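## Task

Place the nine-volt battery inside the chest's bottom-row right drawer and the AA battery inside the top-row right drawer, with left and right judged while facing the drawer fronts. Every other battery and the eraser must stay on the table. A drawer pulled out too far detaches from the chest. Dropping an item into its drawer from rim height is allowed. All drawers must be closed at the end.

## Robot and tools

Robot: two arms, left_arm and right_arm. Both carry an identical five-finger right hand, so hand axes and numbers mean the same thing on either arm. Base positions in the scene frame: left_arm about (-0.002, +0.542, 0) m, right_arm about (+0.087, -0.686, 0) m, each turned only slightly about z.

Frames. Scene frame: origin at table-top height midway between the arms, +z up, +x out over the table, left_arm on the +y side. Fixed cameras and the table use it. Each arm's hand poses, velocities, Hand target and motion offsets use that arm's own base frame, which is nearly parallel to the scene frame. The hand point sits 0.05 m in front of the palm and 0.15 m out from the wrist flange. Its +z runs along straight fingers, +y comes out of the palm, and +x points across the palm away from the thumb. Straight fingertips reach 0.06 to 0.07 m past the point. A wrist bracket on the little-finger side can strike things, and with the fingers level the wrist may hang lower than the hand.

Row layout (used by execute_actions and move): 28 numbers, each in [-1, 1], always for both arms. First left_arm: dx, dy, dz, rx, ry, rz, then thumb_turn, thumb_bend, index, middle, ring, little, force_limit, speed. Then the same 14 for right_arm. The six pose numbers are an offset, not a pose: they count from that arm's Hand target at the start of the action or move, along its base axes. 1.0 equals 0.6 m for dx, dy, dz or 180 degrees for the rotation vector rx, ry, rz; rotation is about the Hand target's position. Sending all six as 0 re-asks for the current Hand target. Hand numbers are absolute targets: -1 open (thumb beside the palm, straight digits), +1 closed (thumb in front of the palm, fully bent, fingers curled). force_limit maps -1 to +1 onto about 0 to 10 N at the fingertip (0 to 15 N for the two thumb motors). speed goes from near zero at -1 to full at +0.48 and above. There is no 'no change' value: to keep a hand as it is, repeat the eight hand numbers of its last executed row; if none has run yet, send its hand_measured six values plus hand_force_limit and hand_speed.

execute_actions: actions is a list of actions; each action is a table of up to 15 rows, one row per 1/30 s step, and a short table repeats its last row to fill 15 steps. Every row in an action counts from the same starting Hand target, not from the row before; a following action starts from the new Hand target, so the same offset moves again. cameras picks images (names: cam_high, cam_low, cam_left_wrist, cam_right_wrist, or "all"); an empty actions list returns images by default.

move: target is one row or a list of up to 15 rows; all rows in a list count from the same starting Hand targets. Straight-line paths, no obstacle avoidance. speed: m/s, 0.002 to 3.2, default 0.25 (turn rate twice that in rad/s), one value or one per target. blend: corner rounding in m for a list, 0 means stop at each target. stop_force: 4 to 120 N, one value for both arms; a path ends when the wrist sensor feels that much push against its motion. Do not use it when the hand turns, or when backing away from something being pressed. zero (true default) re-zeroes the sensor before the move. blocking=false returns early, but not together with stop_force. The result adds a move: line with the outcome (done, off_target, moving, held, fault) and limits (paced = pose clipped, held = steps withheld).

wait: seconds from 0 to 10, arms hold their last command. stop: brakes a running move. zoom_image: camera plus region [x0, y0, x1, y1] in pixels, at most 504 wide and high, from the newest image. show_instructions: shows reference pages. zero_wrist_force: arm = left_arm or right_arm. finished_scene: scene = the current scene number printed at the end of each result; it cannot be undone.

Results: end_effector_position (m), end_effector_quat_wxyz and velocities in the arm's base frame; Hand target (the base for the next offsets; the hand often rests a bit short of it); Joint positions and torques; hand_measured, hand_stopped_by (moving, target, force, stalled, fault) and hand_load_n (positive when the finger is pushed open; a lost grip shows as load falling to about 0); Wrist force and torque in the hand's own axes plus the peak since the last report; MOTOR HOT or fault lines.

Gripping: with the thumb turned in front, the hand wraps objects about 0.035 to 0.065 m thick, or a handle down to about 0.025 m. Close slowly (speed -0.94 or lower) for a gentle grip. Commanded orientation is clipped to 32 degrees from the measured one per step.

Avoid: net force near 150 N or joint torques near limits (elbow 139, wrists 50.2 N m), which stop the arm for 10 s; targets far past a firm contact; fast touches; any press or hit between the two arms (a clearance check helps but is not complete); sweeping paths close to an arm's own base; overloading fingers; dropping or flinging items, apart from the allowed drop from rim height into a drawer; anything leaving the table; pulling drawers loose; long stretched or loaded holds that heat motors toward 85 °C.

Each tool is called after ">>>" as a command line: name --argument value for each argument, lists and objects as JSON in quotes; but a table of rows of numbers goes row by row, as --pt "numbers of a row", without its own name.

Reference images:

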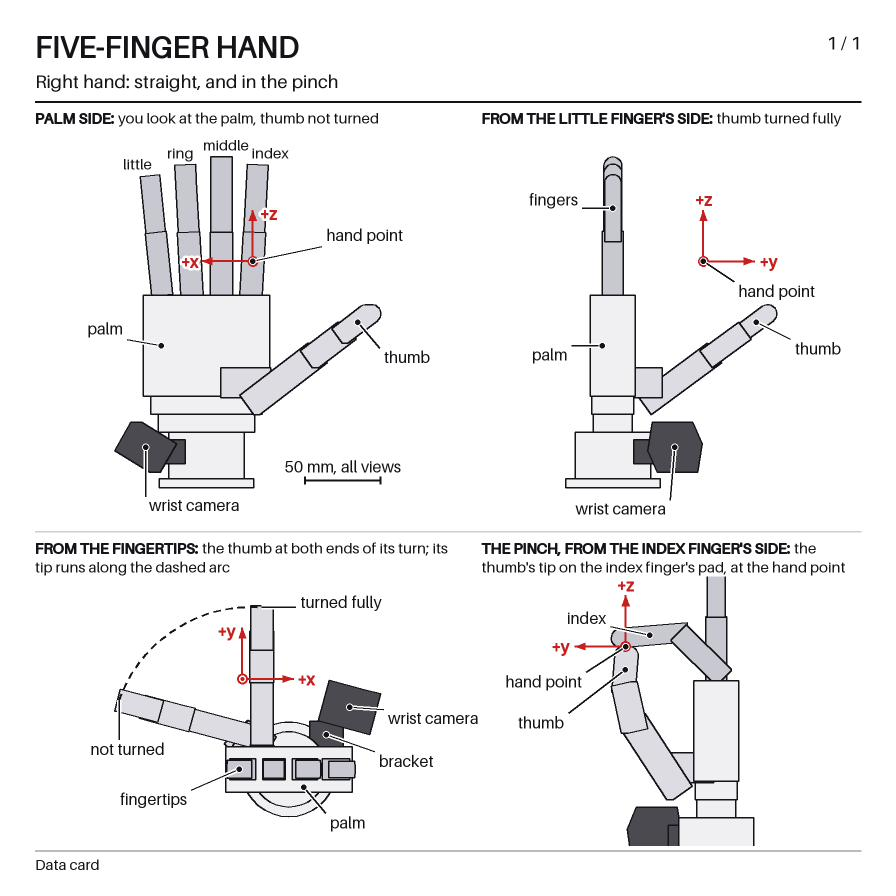

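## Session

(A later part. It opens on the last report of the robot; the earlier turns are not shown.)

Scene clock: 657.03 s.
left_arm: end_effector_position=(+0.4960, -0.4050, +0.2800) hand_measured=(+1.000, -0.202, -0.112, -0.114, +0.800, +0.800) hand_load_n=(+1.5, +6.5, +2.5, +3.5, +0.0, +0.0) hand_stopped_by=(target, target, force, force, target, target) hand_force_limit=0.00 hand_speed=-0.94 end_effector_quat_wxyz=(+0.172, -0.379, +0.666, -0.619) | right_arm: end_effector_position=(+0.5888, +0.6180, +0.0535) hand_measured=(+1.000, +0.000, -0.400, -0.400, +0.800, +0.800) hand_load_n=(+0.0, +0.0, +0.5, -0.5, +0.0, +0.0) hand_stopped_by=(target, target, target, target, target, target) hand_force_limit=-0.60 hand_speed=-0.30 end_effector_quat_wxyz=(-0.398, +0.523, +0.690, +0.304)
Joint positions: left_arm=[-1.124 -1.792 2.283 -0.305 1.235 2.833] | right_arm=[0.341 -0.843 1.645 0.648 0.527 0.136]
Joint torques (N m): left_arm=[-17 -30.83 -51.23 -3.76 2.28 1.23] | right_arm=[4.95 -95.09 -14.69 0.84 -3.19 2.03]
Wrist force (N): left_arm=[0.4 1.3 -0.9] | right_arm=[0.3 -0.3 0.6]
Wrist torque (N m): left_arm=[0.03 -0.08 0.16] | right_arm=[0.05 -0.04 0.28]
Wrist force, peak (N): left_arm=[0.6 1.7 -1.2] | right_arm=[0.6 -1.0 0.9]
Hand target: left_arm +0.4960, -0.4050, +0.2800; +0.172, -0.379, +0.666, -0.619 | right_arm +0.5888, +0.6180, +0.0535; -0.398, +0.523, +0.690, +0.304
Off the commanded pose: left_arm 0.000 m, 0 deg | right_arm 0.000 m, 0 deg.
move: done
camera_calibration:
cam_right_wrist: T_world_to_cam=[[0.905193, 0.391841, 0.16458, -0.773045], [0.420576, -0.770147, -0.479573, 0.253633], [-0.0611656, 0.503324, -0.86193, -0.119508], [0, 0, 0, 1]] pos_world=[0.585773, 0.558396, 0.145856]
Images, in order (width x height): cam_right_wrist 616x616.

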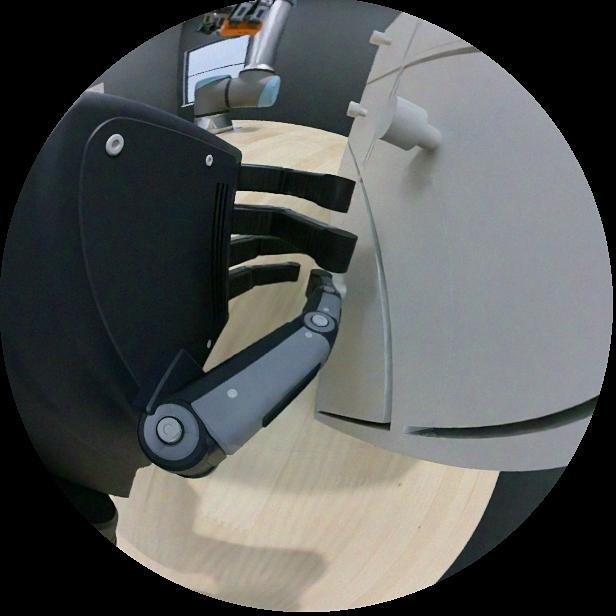

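>>> move --pt "0 0 0 0 0 0 1 -0.2 0.4 0.4 0.8 0.8 0.0 -0.94 0.0096 0.0027 0 0 0 0 1 0 -0.4 -0.4 0.8 0.8 -0.6 -0.3" --speed 0.01 --stop_force 4

>>> move --pt "0 0 0 0 0 0 1 -0.2 0.4 0.4 0.8 0.8 0.0 -0.94 0 0 0 0 0 0 1 0 0.3 -0.4 0.8 0.8 -0.3 -0.93" --speed 0.01 --cameras '["cam_right_wrist"]'

>>> zoom_image --camera "cam_right_wrist" --region '[250, 200, 430, 380]'

Scene clock: 679.03 s.
left_arm: end_effector_position=(+0.4960, -0.4050, +0.2800) hand_measured=(+1.000, -0.202, -0.112, -0.114, +0.800, +0.800) hand_load_n=(+1.0, +6.5, +2.5, +3.5, +0.0, +0.0) hand_stopped_by=(target, target, force, force, target, target) hand_force_limit=0.00 hand_speed=-0.94 end_effector_quat_wxyz=(+0.172, -0.379, +0.666, -0.619) | right_arm: end_effector_position=(+0.5946, +0.6196, +0.0535) hand_measured=(+1.000, +0.000, -0.400, -0.400, +0.800, +0.800) hand_load_n=(+0.5, +0.0, +0.0, +0.0, +0.0, +0.0) hand_stopped_by=(target, target, target, target, target, target) hand_force_limit=-0.60 hand_speed=-0.30 end_effector_quat_wxyz=(-0.398, +0.523, +0.690, +0.304)
Joint positions: left_arm=[-1.124 -1.792 2.283 -0.305 1.235 2.833] | right_arm=[0.34 -0.836 1.631 0.656 0.527 0.135]
Joint torques (N m): left_arm=[-17.18 -31.65 -50.31 -3.67 2.3 1.16] | right_arm=[-5.45 -94.97 -14.76 0.39 -3.62 -0.68]
Wrist force (N): left_arm=[0.3 1.9 -1.0] | right_arm=[0.3 -0.5 0.8]
Wrist torque (N m): left_arm=[0.11 -0.07 0.17] | right_arm=[0.01 -0.06 0.28]
Wrist force, peak (N): left_arm=[0.3 1.9 -1.0] | right_arm=[0.8 -0.4 1.1]
Hand target: left_arm +0.4960, -0.4050, +0.2800; +0.172, -0.379, +0.666, -0.619 | right_arm +0.5946, +0.6196, +0.0535; -0.398, +0.523, +0.690, +0.304
Off the commanded pose: left_arm 0.000 m, 0 deg | right_arm 0.000 m, 0 deg.
move: done

Scene clock: 681.00 s.
left_arm: end_effector_position=(+0.4960, -0.4050, +0.2800) hand_measured=(+1.000, -0.202, -0.112, -0.114, +0.800, +0.800) hand_load_n=(+1.5, +6.5, +3.0, +3.5, +0.0, +0.0) hand_stopped_by=(target, target, force, force, target, target) hand_force_limit=0.00 hand_speed=-0.94 end_effector_quat_wxyz=(+0.172, -0.379, +0.666, -0.619) | right_arm: end_effector_position=(+0.5946, +0.6196, +0.0535) hand_measured=(+1.000, +0.000, -0.068, -0.400, +0.800, +0.800) hand_load_n=(+0.5, +0.0, +5.0, +0.0, +0.0, +0.0) hand_stopped_by=(target, target, force, target, target, target) hand_force_limit=-0.30 hand_speed=-0.93 end_effector_quat_wxyz=(-0.398, +0.523, +0.690, +0.304)
Joint positions: left_arm=[-1.124 -1.792 2.283 -0.305 1.235 2.833] | right_arm=[0.34 -0.837 1.631 0.656 0.527 0.135]
Joint torques (N m): left_arm=[-17.97 -31.81 -50.95 -3.35 1.84 1.48] | right_arm=[-5.24 -96.14 -16.75 0.49 -3.55 1.18]
Wrist force (N): left_arm=[0.3 1.3 -1.3] | right_arm=[0.5 -2.5 4.1]
Wrist torque (N m): left_arm=[0.05 -0.06 0.16] | right_arm=[0.05 -0.07 0.28]
Wrist force, peak (N): left_arm=[0.6 1.5 -1.1] | right_arm=[0.4 -2.7 4.2]
Hand target: left_arm +0.4960, -0.4050, +0.2800; +0.172, -0.379, +0.666, -0.619 | right_arm +0.5946, +0.6196, +0.0535; -0.398, +0.523, +0.690, +0.304
Off the commanded pose: left_arm 0.000 m, 0 deg | right_arm 0.000 m, 0 deg.
move: done
camera_calibration:
cam_right_wrist: T_world_to_cam=[[0.905193, 0.391841, 0.16458, -0.778922], [0.420576, -0.770147, -0.479573, 0.252426], [-0.0611656, 0.503324, -0.86193, -0.119958], [0, 0, 0, 1]] pos_world=[0.591573, 0.559996, 0.145856]
Images, in order (width x height): cam_right_wrist 616x616.

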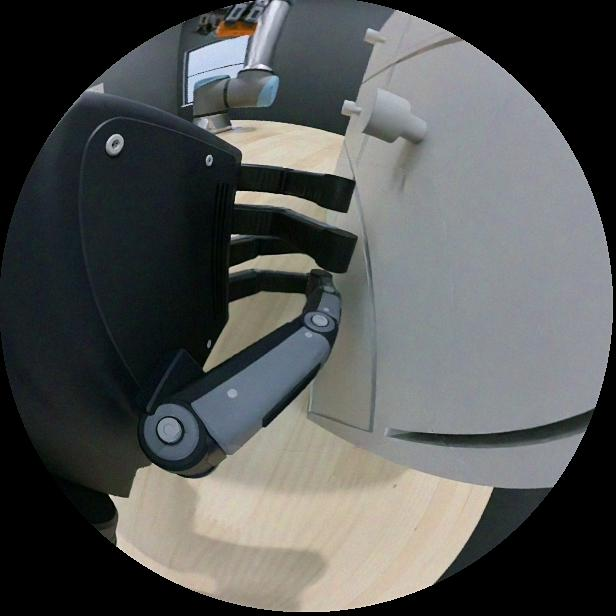

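Scaled by 2.800 from the camera's 616x616 image, which has a finer 880x880 frame.

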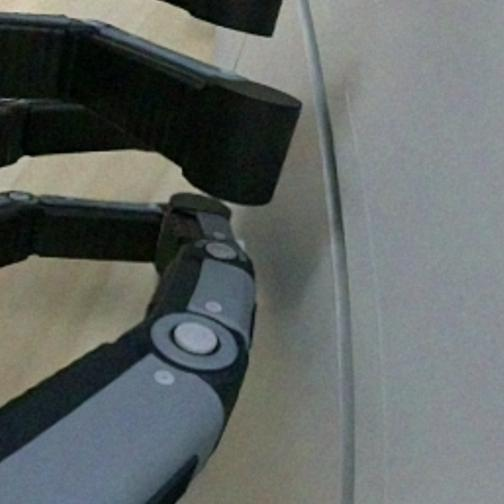

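>>> move --pt "0 0 0 0 0 0 1 -0.2 0.4 0.4 0.8 0.8 0.0 -0.94 -0.0015 0.0056 -0.0033 0 0 0 1 0 0.3 -0.4 0.8 0.8 -0.3 -0.93" --pt "0 0 0 0 0 0 1 -0.2 0.4 0.4 0.8 0.8 0.0 -0.94 -0.0015 0.0056 -0.0033 0 0 0 1 0 0.36 -0.4 0.8 0.8 0.0 -0.93" --pt "0 0 0 0 0 0 1 -0.2 0.4 0.4 0.8 0.8 0.0 -0.94 -0.1492 -0.0346 -0.0033 0 0 0 1 0 0.36 -0.4 0.8 0.8 0.0 -0.93" --speed 0.05 --cameras '["cam_right_wrist","cam_high","cam_left_wrist"]'

>>> zoom_image --camera "cam_high" --region '[350, 220, 530, 390]'

Scene clock: 704.10 s.
left_arm: end_effector_position=(+0.4960, -0.4050, +0.2800) hand_measured=(+1.000, -0.202, -0.112, -0.114, +0.800, +0.800) hand_load_n=(+1.0, +6.5, +2.5, +3.5, +0.0, +0.0) hand_stopped_by=(target, target, force, force, target, target) hand_force_limit=0.00 hand_speed=-0.94 end_effector_quat_wxyz=(+0.172, -0.379, +0.666, -0.619) | right_arm: end_effector_position=(+0.5050, +0.5989, +0.0516) hand_measured=(+1.000, +0.000, -0.036, -0.400, +0.800, +0.800) hand_load_n=(-2.0, +2.5, +6.5, +0.0, +0.0, +0.0) hand_stopped_by=(target, target, force, target, target, target) hand_force_limit=0.00 hand_speed=-0.93 end_effector_quat_wxyz=(-0.398, +0.522, +0.690, +0.304)
Joint positions: left_arm=[-1.124 -1.792 2.283 -0.305 1.235 2.833] | right_arm=[0.357 -0.936 1.828 0.529 0.529 0.168]
Joint torques (N m): left_arm=[-17.42 -32.45 -50.3 -3.59 2.18 1.53] | right_arm=[-1.05 -50.74 -33.11 7.32 0.06 0.02]
Wrist force (N): left_arm=[0.2 1.5 -0.8] | right_arm=[0.9 -0.9 0.7]
Wrist torque (N m): left_arm=[0.05 -0.06 0.16] | right_arm=[0.02 -0.14 0.14]
Wrist force, peak (N): left_arm=[0.6 1.8 -1.1] | right_arm=[6.1 -1.2 -5.3]
Hand target: left_arm +0.4960, -0.4050, +0.2800; +0.172, -0.379, +0.666, -0.619 | right_arm +0.5051, +0.5989, +0.0515; -0.398, +0.523, +0.690, +0.304
Off the commanded pose: left_arm 0.000 m, 0 deg | right_arm 0.000 m, 0 deg.
move: done
camera_calibration:
cam_left_wrist: T_world_to_cam=[[-0.473557, -0.265534, -0.839783, 0.358569], [0.0905168, 0.933751, -0.346289, 0.425524], [0.876099, -0.240002, -0.418149, -0.300862], [0, 0, 0, 1]] pos_world=[0.394871, -0.374329, 0.322669]
cam_right_wrist: T_world_to_cam=[[0.905121, 0.391938, 0.164742, -0.689433], [0.420744, -0.770097, -0.479505, 0.273135], [-0.0610683, 0.503324, -0.861937, -0.116706], [0, 0, 0, 1]] pos_world=[0.501973, 0.539296, 0.143955]
Images, in order (width x height): cam_high 896x504, cam_left_wrist 616x616, cam_right_wrist 616x616.

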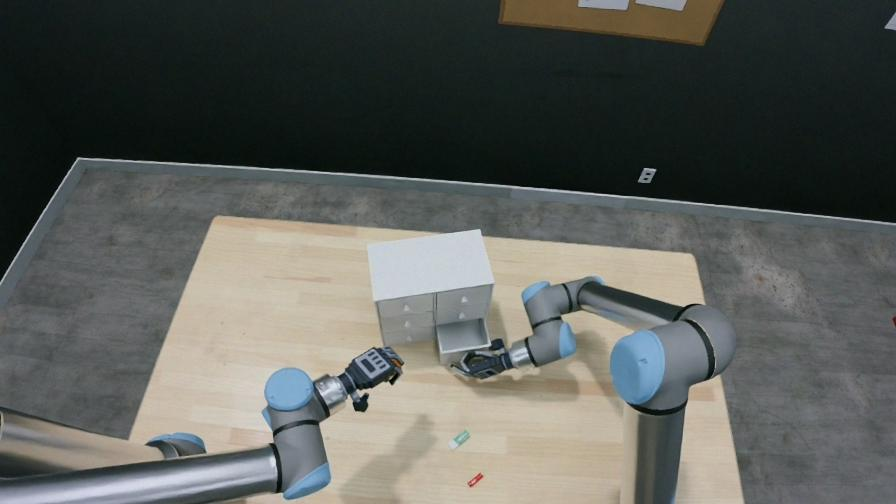

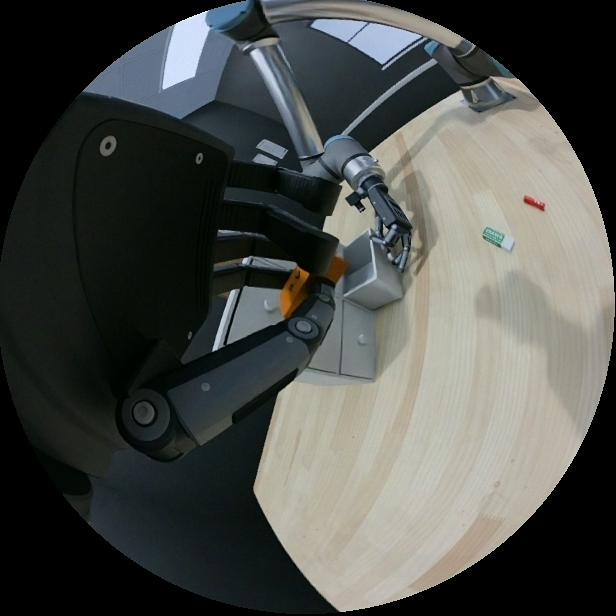

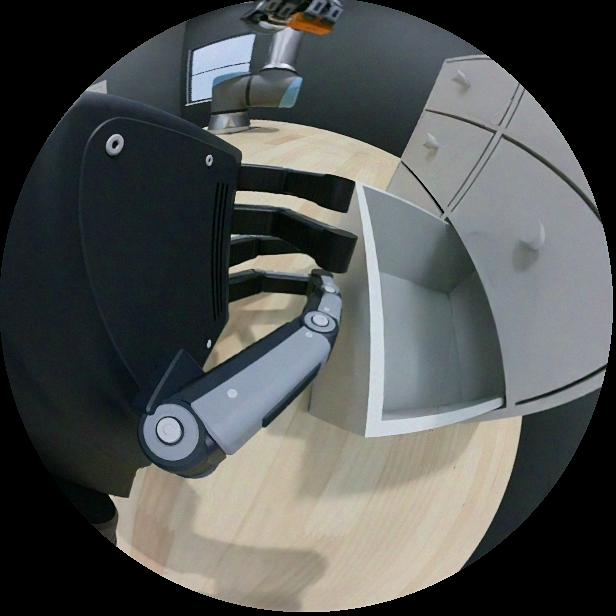

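Scaled by 2.800 from the camera's 896x504 image, which has a finer 1280x720 frame.

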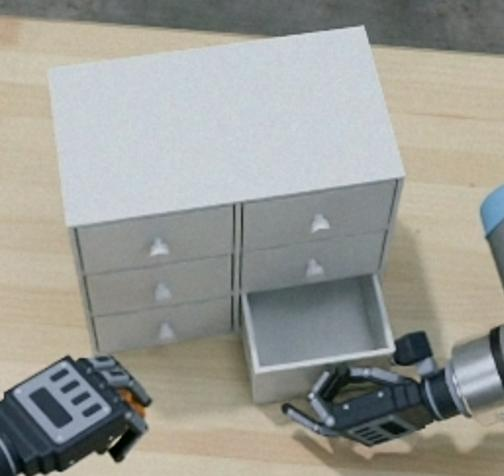

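>>> move --pt "0 0 0 0 0 0 1 -0.2 0.4 0.4 0.8 0.8 0.0 -0.94 0 0 0 0 0 0 1 0 -0.4 -0.4 0.8 0.8 0.0 -0.6" --pt "0 0 0 0 0 0 1 -0.2 0.4 0.4 0.8 0.8 0.0 -0.94 0.0015 -0.0056 0.0033 0 0 0 1 0 -0.4 -0.4 0.8 0.8 0.0 -0.6" --pt "0 0 0 0 0 0 1 -0.2 0.4 0.4 0.8 0.8 0.0 -0.94 -0.0803 -0.0279 0.0033 0 0 0 1 0 -0.4 -0.4 0.8 0.8 0.0 -0.6" --pt "0.06 -0.12 -0.05 0 0 0.07 1 -0.2 0.4 0.4 0.8 0.8 0.0 -0.94 -0.0268 -0.5265 0.1667 0 0 0 1 0 -0.4 -0.4 0.8 0.8 0.0 -0.6" --pt "0.1323 -0.2975 -0.2 0 0 0.1389 1 -0.2 0.4 0.4 0.8 0.8 0.0 -0.94 -0.0268 -0.5265 0.1667 0 0 0 1 0 -0.4 -0.4 0.8 0.8 0.0 -0.6" --speed '[0.1, 0.05, 0.1, 0.3, 0.2]' --blend '[0, 0, 0.01, 0.03, 0]' --cameras '["all"]'

>>> zoom_image --camera "cam_left_wrist" --region '[230, 180, 450, 400]'

>>> zoom_image --camera "cam_high" --region '[350, 220, 530, 390]'

Scene clock: 783.00 s.
left_arm: end_effector_position=(+0.5753, -0.5835, +0.1600) hand_measured=(+1.000, -0.202, -0.112, -0.114, +0.800, +0.800) hand_load_n=(+1.0, +6.5, +2.5, +3.5, +0.0, +0.0) hand_stopped_by=(target, target, force, force, target, target) hand_force_limit=0.00 hand_speed=-0.94 end_effector_quat_wxyz=(+0.301, -0.514, +0.568, -0.567) | right_arm: end_effector_position=(+0.4890, +0.2830, +0.1515) hand_measured=(+1.000, +0.000, -0.400, -0.400, +0.800, +0.800) hand_load_n=(+0.0, +0.0, +0.0, +0.0, +0.0, +0.0) hand_stopped_by=(target, target, target, target, target, target) hand_force_limit=0.00 hand_speed=-0.60 end_effector_quat_wxyz=(-0.398, +0.523, +0.690, +0.304)
Joint positions: left_arm=[-1.282 -1.255 1.975 -0.43 0.656 2.663] | right_arm=[-0.243 -1.115 2.17 1.221 0.715 -0.85]
Joint torques (N m): left_arm=[14.51 -44.63 -37.6 -1.26 -1.89 2.39] | right_arm=[-9.44 -35.56 -26.64 7.58 0.9 -2.01]
Wrist force (N): left_arm=[0.4 1.2 -0.8] | right_arm=[0.7 -0.7 0.9]
Wrist torque (N m): left_arm=[0.01 -0.09 -0.06] | right_arm=[-0.06 -0.16 0.25]
Wrist force, peak (N): left_arm=[1.7 2.6 0.8] | right_arm=[1.2 -0.7 3.0]
Hand target: left_arm +0.5754, -0.5835, +0.1600; +0.302, -0.514, +0.568, -0.567 | right_arm +0.4890, +0.2830, +0.1515; -0.398, +0.523, +0.690, +0.304
Off the commanded pose: left_arm 0.000 m, 0 deg | right_arm 0.000 m, 0 deg.
move: done
camera_calibration:
cam_left_wrist: T_world_to_cam=[[-0.317171, -0.440646, -0.839782, 0.0558253], [-0.31243, 0.884619, -0.346174, 0.746583], [0.895427, 0.152576, -0.418247, -0.245452], [0, 0, 0, 1]] pos_world=[0.470745, -0.598392, 0.202669]
cam_right_wrist: T_world_to_cam=[[0.905155, 0.391911, 0.164622, -0.567537], [0.420658, -0.770112, -0.479557, 0.084477], [-0.0611668, 0.503323, -0.861931, 0.127522], [0, 0, 0, 1]] pos_world=[0.485973, 0.223296, 0.243856]

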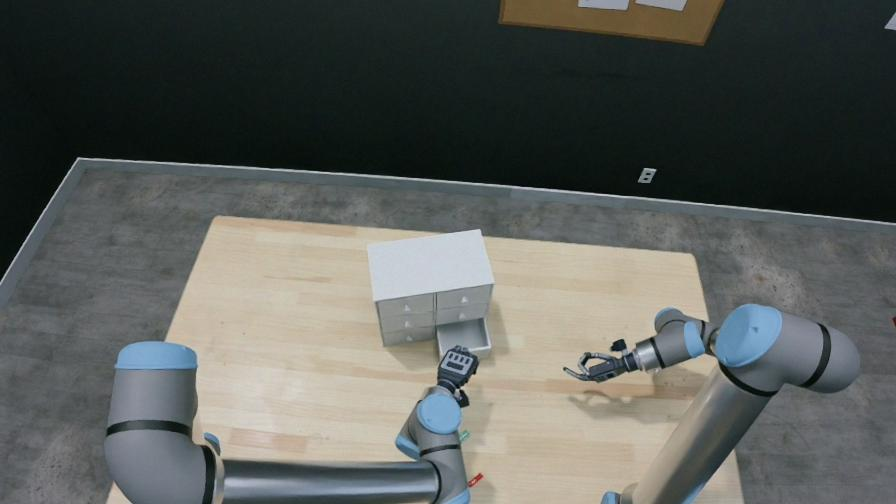

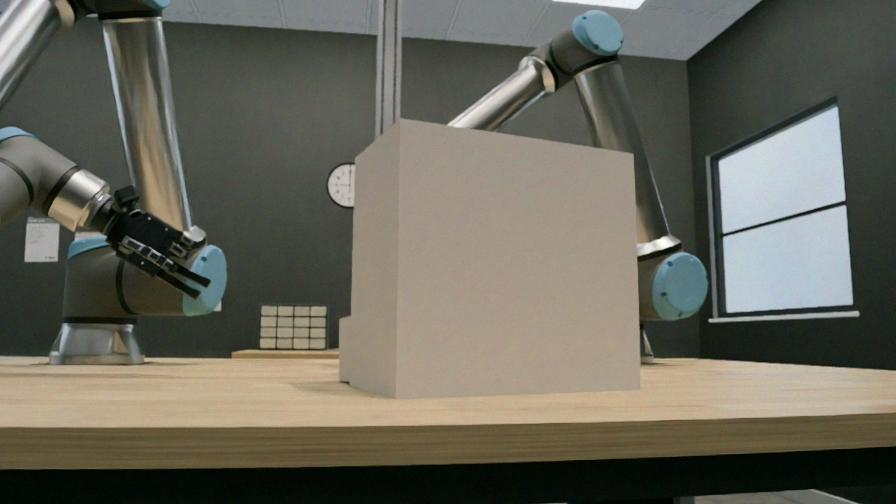

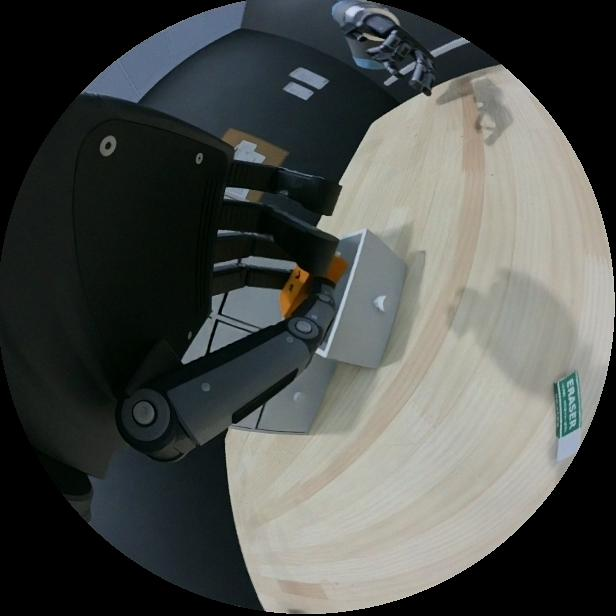

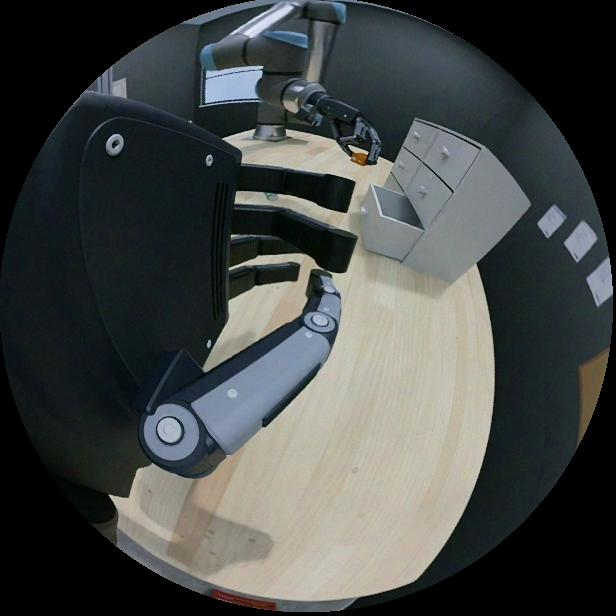

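Scaled by 2.291 from the camera's 616x616 image, which has a finer 880x880 frame.

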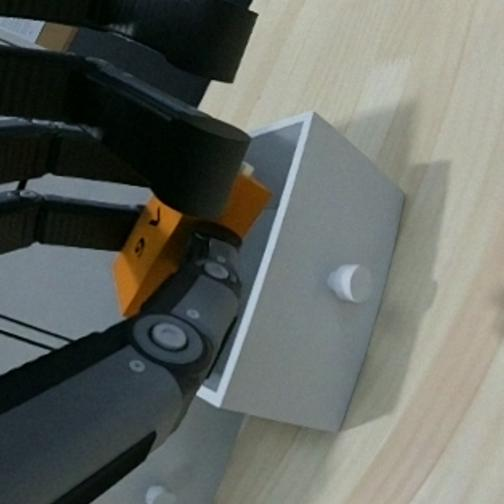

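Scaled by 2.800 from the camera's 896x504 image, which has a finer 1280x720 frame.

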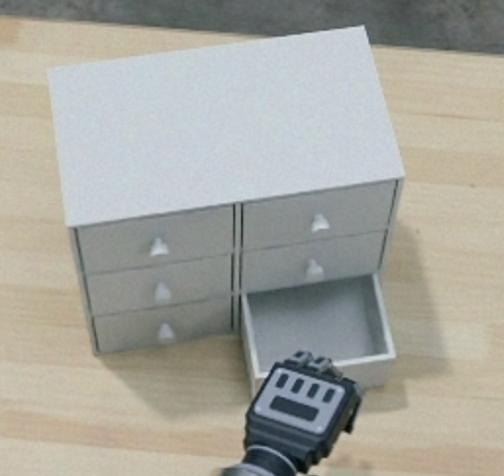

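>>> move --pt "0.155 0.0458 0 0 0 0 1 -0.2 0.4 0.4 0.8 0.8 0.0 -0.94 0 0 0 0 0 0 1 0 -0.4 -0.4 0.8 0.8 0.0 -0.6" --speed 0.1 --cameras '["cam_left_wrist","cam_right_wrist","cam_high"]'

>>> zoom_image --camera "cam_left_wrist" --region '[230, 180, 450, 400]'

>>> zoom_image --camera "cam_right_wrist" --region '[300, 80, 480, 260]'

>>> zoom_image --camera "cam_high" --region '[400, 260, 530, 390]'

Scene clock: 809.63 s.
left_arm: end_effector_position=(+0.6685, -0.5561, +0.1600) hand_measured=(+1.000, -0.202, -0.112, -0.114, +0.800, +0.800) hand_load_n=(+1.0, +6.5, +2.5, +3.5, +0.5, +0.0) hand_stopped_by=(target, target, force, force, target, target) hand_force_limit=0.00 hand_speed=-0.94 end_effector_quat_wxyz=(+0.302, -0.514, +0.568, -0.567) | right_arm: end_effector_position=(+0.4890, +0.2830, +0.1515) hand_measured=(+1.000, +0.000, -0.400, -0.400, +0.800, +0.800) hand_load_n=(+0.0, +0.0, +0.0, +0.0, +0.0, +0.0) hand_stopped_by=(target, target, target, target, target, target) hand_force_limit=0.00 hand_speed=-0.60 end_effector_quat_wxyz=(-0.398, +0.523, +0.690, +0.304)
Joint positions: left_arm=[-1.122 -1.216 1.914 -0.456 0.811 2.726] | right_arm=[-0.243 -1.115 2.17 1.221 0.715 -0.85]
Joint torques (N m): left_arm=[-15.77 -82.97 -24.47 0.64 -3.31 -2.39] | right_arm=[-9.44 -35.21 -26.71 7.3 1.07 -1.29]
Wrist force (N): left_arm=[0.2 1.6 -0.8] | right_arm=[0.6 -0.7 0.7]
Wrist torque (N m): left_arm=[0.08 -0.05 -0.06] | right_arm=[-0.04 -0.13 0.24]
Wrist force, peak (N): left_arm=[1.1 1.6 -1.8] | right_arm=[0.7 -1.0 1.0]
Hand target: left_arm +0.6684, -0.5560, +0.1600; +0.302, -0.514, +0.568, -0.567 | right_arm +0.4890, +0.2830, +0.1515; -0.398, +0.523, +0.690, +0.304
Off the commanded pose: left_arm 0.000 m, 0 deg | right_arm 0.000 m, 0 deg.
move: done
camera_calibration:
cam_left_wrist: T_world_to_cam=[[-0.316891, -0.440749, -0.839834, 0.0972092], [-0.312576, 0.884533, -0.346264, 0.751602], [0.895475, 0.152783, -0.418068, -0.333016], [0, 0, 0, 1]] pos_world=[0.563944, -0.571092, 0.202669]
cam_right_wrist: T_world_to_cam=[[0.905155, 0.391911, 0.164622, -0.567537], [0.420658, -0.770112, -0.479557, 0.084477], [-0.0611668, 0.503323, -0.861931, 0.127522], [0, 0, 0, 1]] pos_world=[0.485973, 0.223296, 0.243856]
Images, in order (width x height): cam_high 896x504, cam_left_wrist 616x616, cam_right_wrist 616x616.

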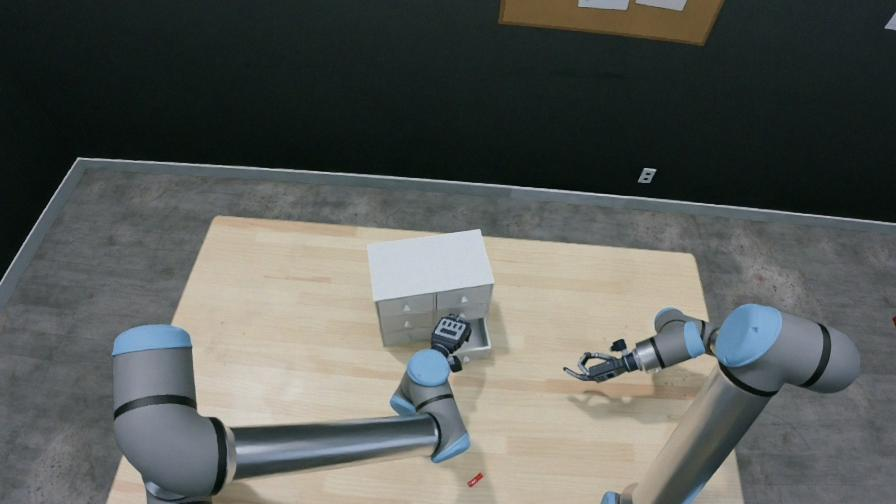

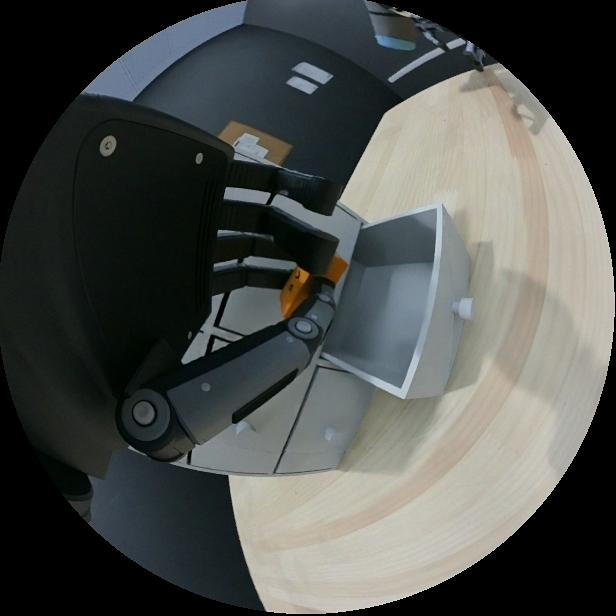

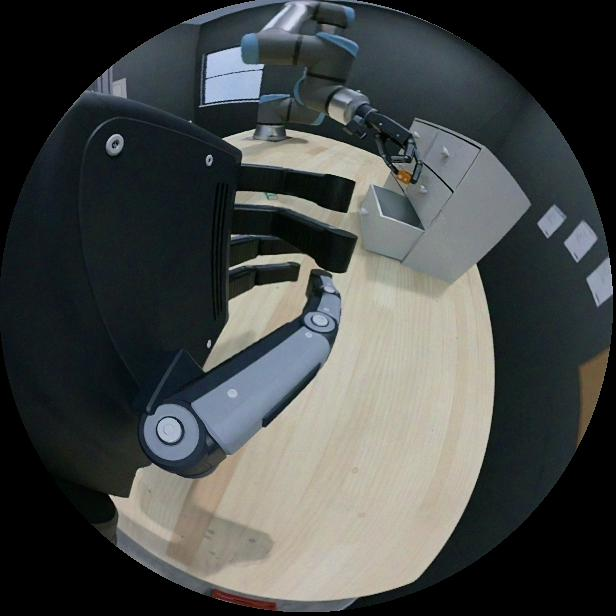

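Scaled by 2.291 from the camera's 616x616 image, which has a finer 880x880 frame.

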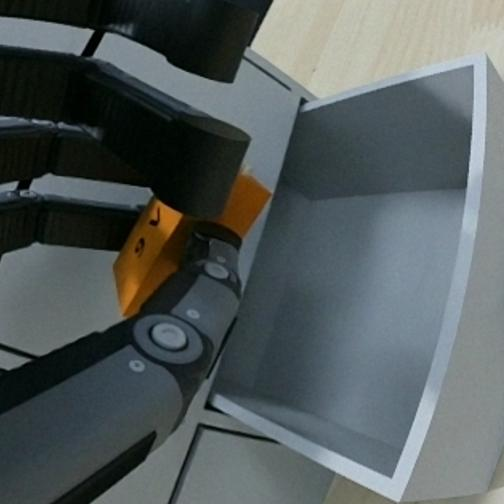

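Scaled by 2.800 from the camera's 616x616 image, which has a finer 880x880 frame.

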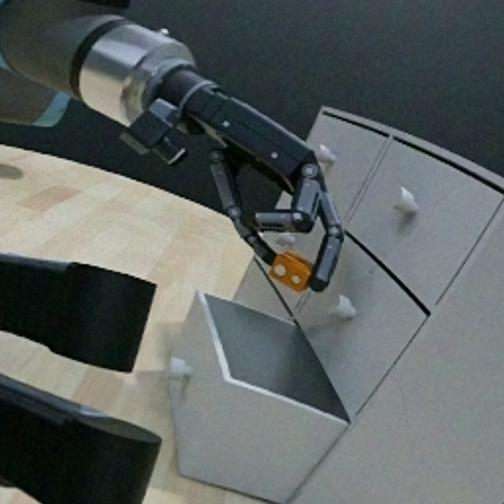

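Scaled by 3.877 from the camera's 896x504 image, which has a finer 1280x720 frame.

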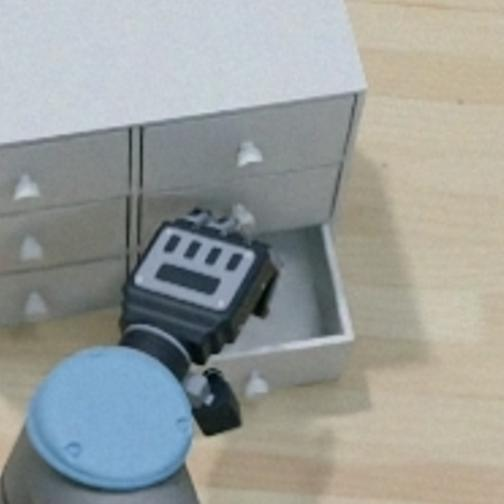

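>>> move --pt "0 0 -0.0867 0 0 0 1 -0.2 0.4 0.4 0.8 0.8 0.0 -0.94 0 0 0 0 0 0 1 0 -0.4 -0.4 0.8 0.8 0.0 -0.6" --speed 0.05 --stop_force 4 --cameras '["cam_left_wrist","cam_right_wrist"]'

>>> zoom_image --camera "cam_left_wrist" --region '[230, 180, 450, 400]'

>>> zoom_image --camera "cam_right_wrist" --region '[300, 80, 480, 260]'

Scene clock: 840.27 s.
left_arm: end_effector_position=(+0.6684, -0.5560, +0.1079) hand_measured=(+1.000, -0.202, -0.112, -0.114, +0.800, +0.800) hand_load_n=(+1.0, +6.0, +3.0, +3.5, +0.0, +0.0) hand_stopped_by=(target, target, force, force, target, target) hand_force_limit=0.00 hand_speed=-0.94 end_effector_quat_wxyz=(+0.302, -0.514, +0.568, -0.567) | right_arm: end_effector_position=(+0.4890, +0.2830, +0.1515) hand_measured=(+1.000, +0.000, -0.400, -0.400, +0.800, +0.800) hand_load_n=(+0.0, +0.0, +0.0, +0.0, +0.0, +0.0) hand_stopped_by=(target, target, target, target, target, target) hand_force_limit=0.00 hand_speed=-0.60 end_effector_quat_wxyz=(-0.398, +0.523, +0.690, +0.304)
Joint positions: left_arm=[-1.122 -1.155 1.943 -0.546 0.811 2.726] | right_arm=[-0.243 -1.115 2.17 1.221 0.715 -0.85]
Joint torques (N m): left_arm=[-14.8 -80.26 -42.84 2.51 0.38 1.83] | right_arm=[-8.43 -34.85 -26.54 7.48 0.98 -1.81]
Wrist force (N): left_arm=[0.2 2.0 -0.2] | right_arm=[0.6 -0.8 0.9]
Wrist torque (N m): left_arm=[0.12 -0.08 0.05] | right_arm=[-0.08 -0.15 0.24]
Wrist force, peak (N): left_arm=[0.3 2.5 -0.6] | right_arm=[0.8 -1.2 0.7]
Hand target: left_arm +0.6684, -0.5560, +0.1079; +0.302, -0.514, +0.568, -0.567 | right_arm +0.4890, +0.2830, +0.1515; -0.398, +0.523, +0.690, +0.304
Off the commanded pose: left_arm 0.000 m, 0 deg | right_arm 0.000 m, 0 deg.
move: done
camera_calibration:
cam_left_wrist: T_world_to_cam=[[-0.316957, -0.440789, -0.839787, 0.0535572], [-0.312616, 0.884514, -0.346276, 0.73349], [0.895438, 0.152776, -0.418151, -0.354651], [0, 0, 0, 1]] pos_world=[0.563844, -0.570992, 0.150669]
cam_right_wrist: T_world_to_cam=[[0.905155, 0.391911, 0.164622, -0.567537], [0.420658, -0.770112, -0.479557, 0.084477], [-0.0611668, 0.503323, -0.861931, 0.127522], [0, 0, 0, 1]] pos_world=[0.485973, 0.223296, 0.243856]
Images, in order (width x height): cam_left_wrist 616x616, cam_right_wrist 616x616.

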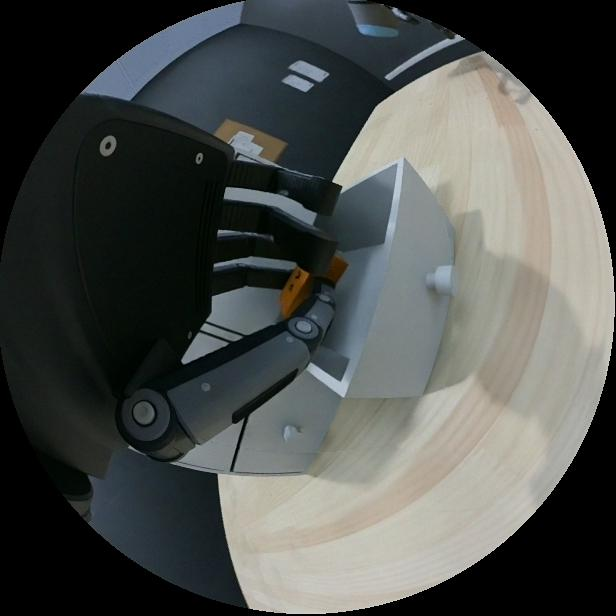

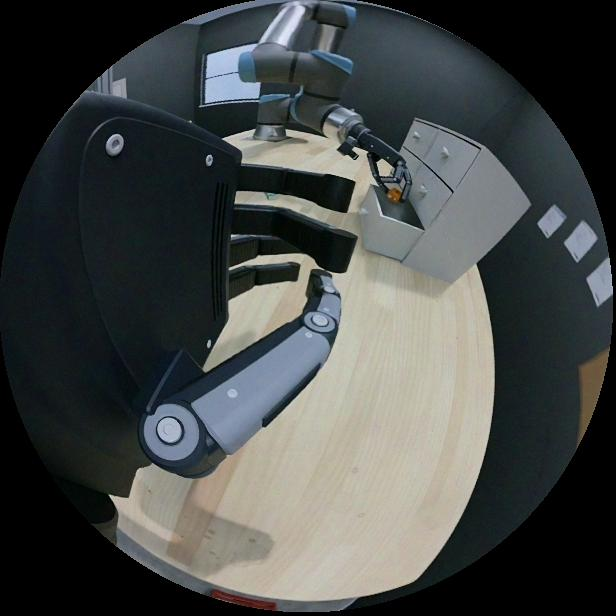

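Scaled by 2.291 from the camera's 616x616 image, which has a finer 880x880 frame.

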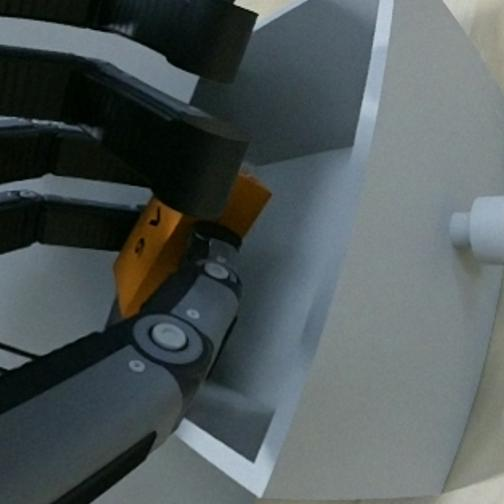

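Scaled by 2.800 from the camera's 616x616 image, which has a finer 880x880 frame.

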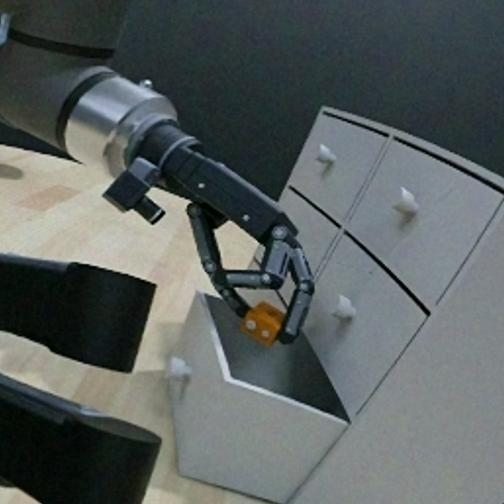

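>>> move --pt "0 0 0 0 0 0 1 -0.2 -0.28 -0.28 0.8 0.8 0.0 -0.5 0 0 0 0 0 0 1 0 -0.4 -0.4 0.8 0.8 0.0 -0.6" --pt "0 0 0.1 0 0 0 1 -0.2 -0.28 -0.28 0.8 0.8 0.0 -0.5 0 0 0 0 0 0 1 0 -0.4 -0.4 0.8 0.8 0.0 -0.6" --pt "-0.1917 -0.0567 0.13 0 0 0 1 -0.2 -0.28 -0.28 0.8 0.8 0.0 -0.5 0 0 0 0 0 0 1 0 -0.4 -0.4 0.8 0.8 0.0 -0.6" --pt "-0.31 0.343 0.25 0 0 0 1 -0.2 -0.28 -0.28 0.8 0.8 0.0 -0.5 -0.0317 0.2783 -0.05 0 0 0 1 0 -0.4 -0.4 0.8 0.8 0.0 -0.6" --pt "-0.31 0.343 0.25 0 0 0 1 -0.2 -0.28 -0.28 0.8 0.8 0.0 -0.5 -0.0335 0.5087 -0.1667 0 0 0 1 0 -0.4 -0.4 0.8 0.8 0.0 -0.6" --speed '[0.1, 0.1, 0.2, 0.3, 0.2]' --blend '[0, 0.02, 0.04, 0.04, 0]' --cameras '["cam_left_wrist","cam_right_wrist","cam_high"]'

>>> zoom_image --camera "cam_high" --region '[350, 220, 530, 390]'

>>> zoom_image --camera "cam_right_wrist" --region '[250, 150, 510, 410]'

Scene clock: 877.50 s.
left_arm: end_effector_position=(+0.4824, -0.3502, +0.2579) hand_measured=(+1.000, -0.200, -0.280, -0.280, +0.800, +0.800) hand_load_n=(+0.0, +0.0, +0.0, +0.0, +0.0, +0.0) hand_stopped_by=(target, target, target, target, target, target) hand_force_limit=0.00 hand_speed=-0.50 end_effector_quat_wxyz=(+0.302, -0.514, +0.568, -0.567) | right_arm: end_effector_position=(+0.4689, +0.5882, +0.0515) hand_measured=(+1.000, +0.000, -0.400, -0.400, +0.800, +0.800) hand_load_n=(+0.0, +0.0, +0.0, +0.0, +0.0, +0.0) hand_stopped_by=(target, target, target, target, target, target) hand_force_limit=0.00 hand_speed=-0.60 end_effector_quat_wxyz=(-0.398, +0.523, +0.690, +0.304)
Joint positions: left_arm=[-1.351 -1.778 2.325 -0.228 0.59 2.628] | right_arm=[0.362 -0.976 1.905 0.484 0.53 0.177]
Joint torques (N m): left_arm=[15.42 -33.84 -48.95 -1.44 2.36 2.76] | right_arm=[7.23 -73.12 -18.92 3.29 -3.82 1.76]
Wrist force (N): left_arm=[0.6 0.6 -1.1] | right_arm=[0.5 -0.2 0.5]
Wrist torque (N m): left_arm=[0.02 -0.05 0.16] | right_arm=[0.04 -0.06 0.26]
Wrist force, peak (N): left_arm=[2.0 3.4 -3.1] | right_arm=[0.3 0.0 2.6]
Hand target: left_arm +0.4824, -0.3502, +0.2579; +0.302, -0.514, +0.568, -0.567 | right_arm +0.4689, +0.5882, +0.0515; -0.398, +0.523, +0.690, +0.304
Off the commanded pose: left_arm 0.000 m, 0 deg | right_arm 0.000 m, 0 deg.
move: done
camera_calibration:
cam_left_wrist: T_world_to_cam=[[-0.316957, -0.440789, -0.839787, 0.211286], [-0.312616, 0.884514, -0.346276, 0.545252], [0.895438, 0.152776, -0.418151, -0.156819], [0, 0, 0, 1]] pos_world=[0.377844, -0.365192, 0.300669]
cam_right_wrist: T_world_to_cam=[[0.905164, 0.391952, 0.164476, -0.652497], [0.420625, -0.770169, -0.479493, 0.280051], [-0.0612644, 0.503203, -0.861994, -0.113396], [0, 0, 0, 1]] pos_world=[0.465873, 0.528496, 0.143856]
Images, in order (width x height): cam_high 896x504, cam_left_wrist 616x616, cam_right_wrist 616x616.

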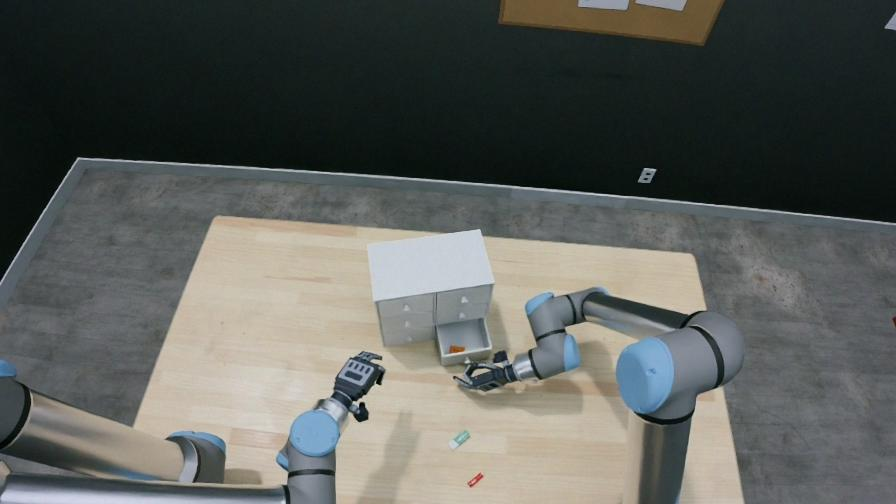

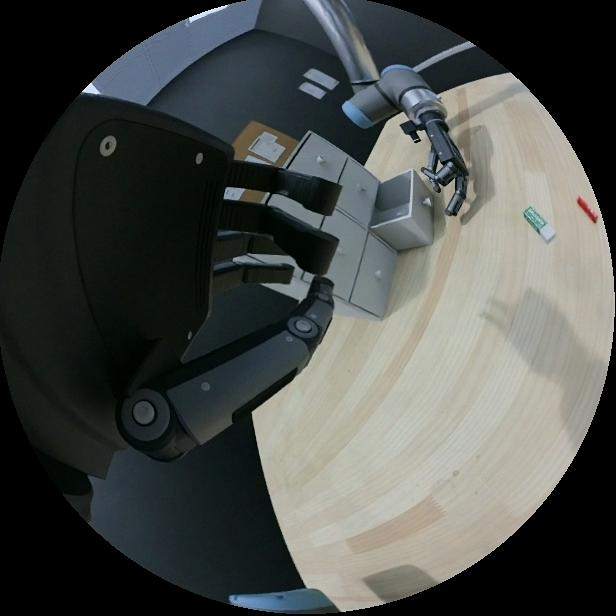

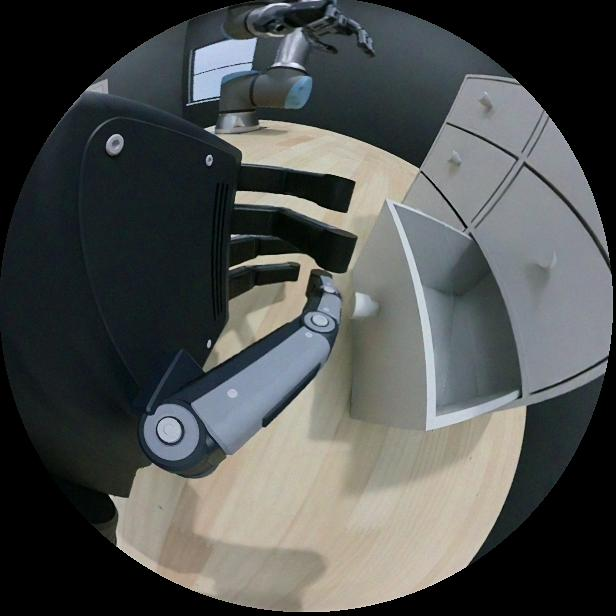

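Scaled by 2.800 from the camera's 896x504 image, which has a finer 1280x720 frame.

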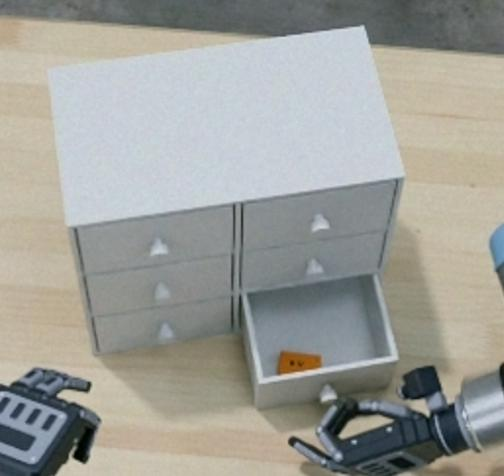

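Scaled by 1.938 from the camera's 616x616 image, which has a finer 880x880 frame.

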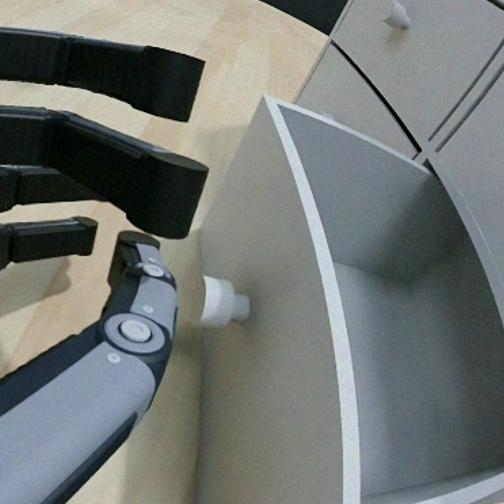

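>>> move --pt "0 0 0 0 0 0 1 -0.2 -0.28 -0.28 0.8 0.8 0.0 -0.5 0.2136 0.0594 0 0 0 0 1 0 -0.4 -0.4 0.8 0.8 0.0 -0.6" --speed 0.05 --stop_force 5 --cameras '["cam_right_wrist","cam_high"]'

>>> zoom_image --camera "cam_high" --region '[350, 220, 530, 390]'

>>> zoom_image --camera "cam_right_wrist" --region '[250, 150, 510, 410]'

Scene clock: 894.83 s.
left_arm: end_effector_position=(+0.4824, -0.3502, +0.2579) hand_measured=(+1.000, -0.200, -0.280, -0.280, +0.800, +0.800) hand_load_n=(+0.0, +0.0, +0.0, +0.0, +0.0, +0.0) hand_stopped_by=(target, target, target, target, target, target) hand_force_limit=0.00 hand_speed=-0.50 end_effector_quat_wxyz=(+0.302, -0.514, +0.568, -0.567) | right_arm: end_effector_position=(+0.5970, +0.6238, +0.0515) hand_measured=(+1.000, +0.000, -0.400, -0.400, +0.800, +0.800) hand_load_n=(-8.0, +1.5, +0.0, +0.0, +0.0, +0.0) hand_stopped_by=(target, target, target, target, target, target) hand_force_limit=0.00 hand_speed=-0.60 end_effector_quat_wxyz=(-0.398, +0.523, +0.690, +0.304)
Joint positions: left_arm=[-1.351 -1.778 2.325 -0.228 0.59 2.628] | right_arm=[0.345 -0.83 1.621 0.652 0.527 0.144]
Joint torques (N m): left_arm=[14.08 -33.96 -48.93 -0.95 2.3 2.72] | right_arm=[5.75 -89.02 -12.15 0.03 -0.1 2.77]
Wrist force (N): left_arm=[0.4 0.6 -0.9] | right_arm=[9.8 -0.9 -5.8]
Wrist torque (N m): left_arm=[0.01 -0.03 0.15] | right_arm=[0.01 0.03 0.28]
Wrist force, peak (N): left_arm=[0.8 0.9 -1.2] | right_arm=[10.9 -3.8 -6.1]
Hand target: left_arm +0.4824, -0.3502, +0.2579; +0.302, -0.514, +0.568, -0.567 | right_arm +0.5970, +0.6238, +0.0515; -0.398, +0.523, +0.690, +0.304
Off the commanded pose: left_arm 0.000 m, 0 deg | right_arm 0.000 m, 0 deg.
move: done
camera_calibration:
cam_right_wrist: T_world_to_cam=[[0.905193, 0.391841, 0.16458, -0.782501], [0.420576, -0.770147, -0.479573, 0.25365], [-0.0611656, 0.503324, -0.86193, -0.123643], [0, 0, 0, 1]] pos_world=[0.594073, 0.564196, 0.143856]
Images, in order (width x height): cam_high 896x504, cam_right_wrist 616x616.

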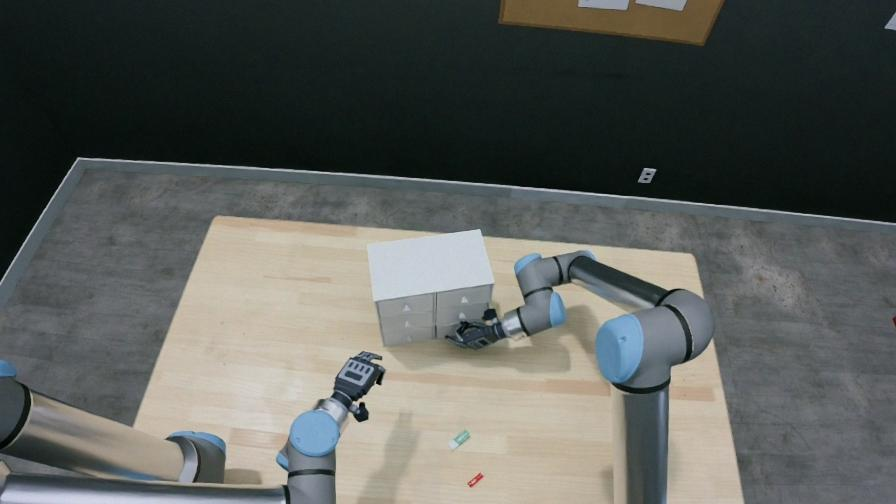

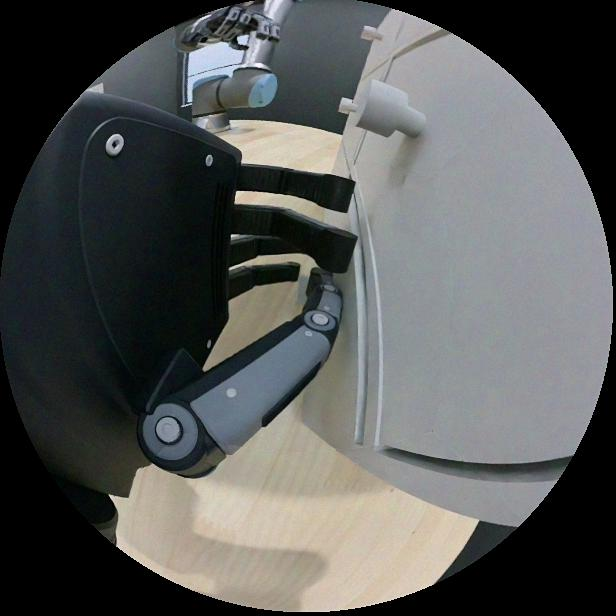

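Scaled by 2.800 from the camera's 896x504 image, which has a finer 1280x720 frame.

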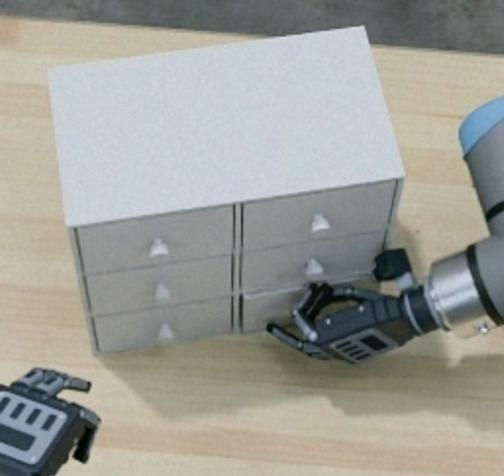

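Scaled by 1.938 from the camera's 616x616 image, which has a finer 880x880 frame.

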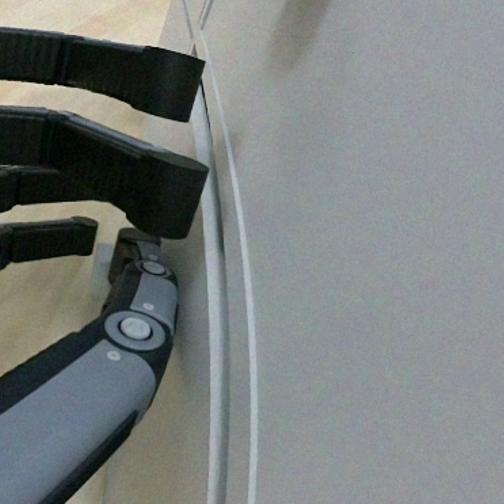

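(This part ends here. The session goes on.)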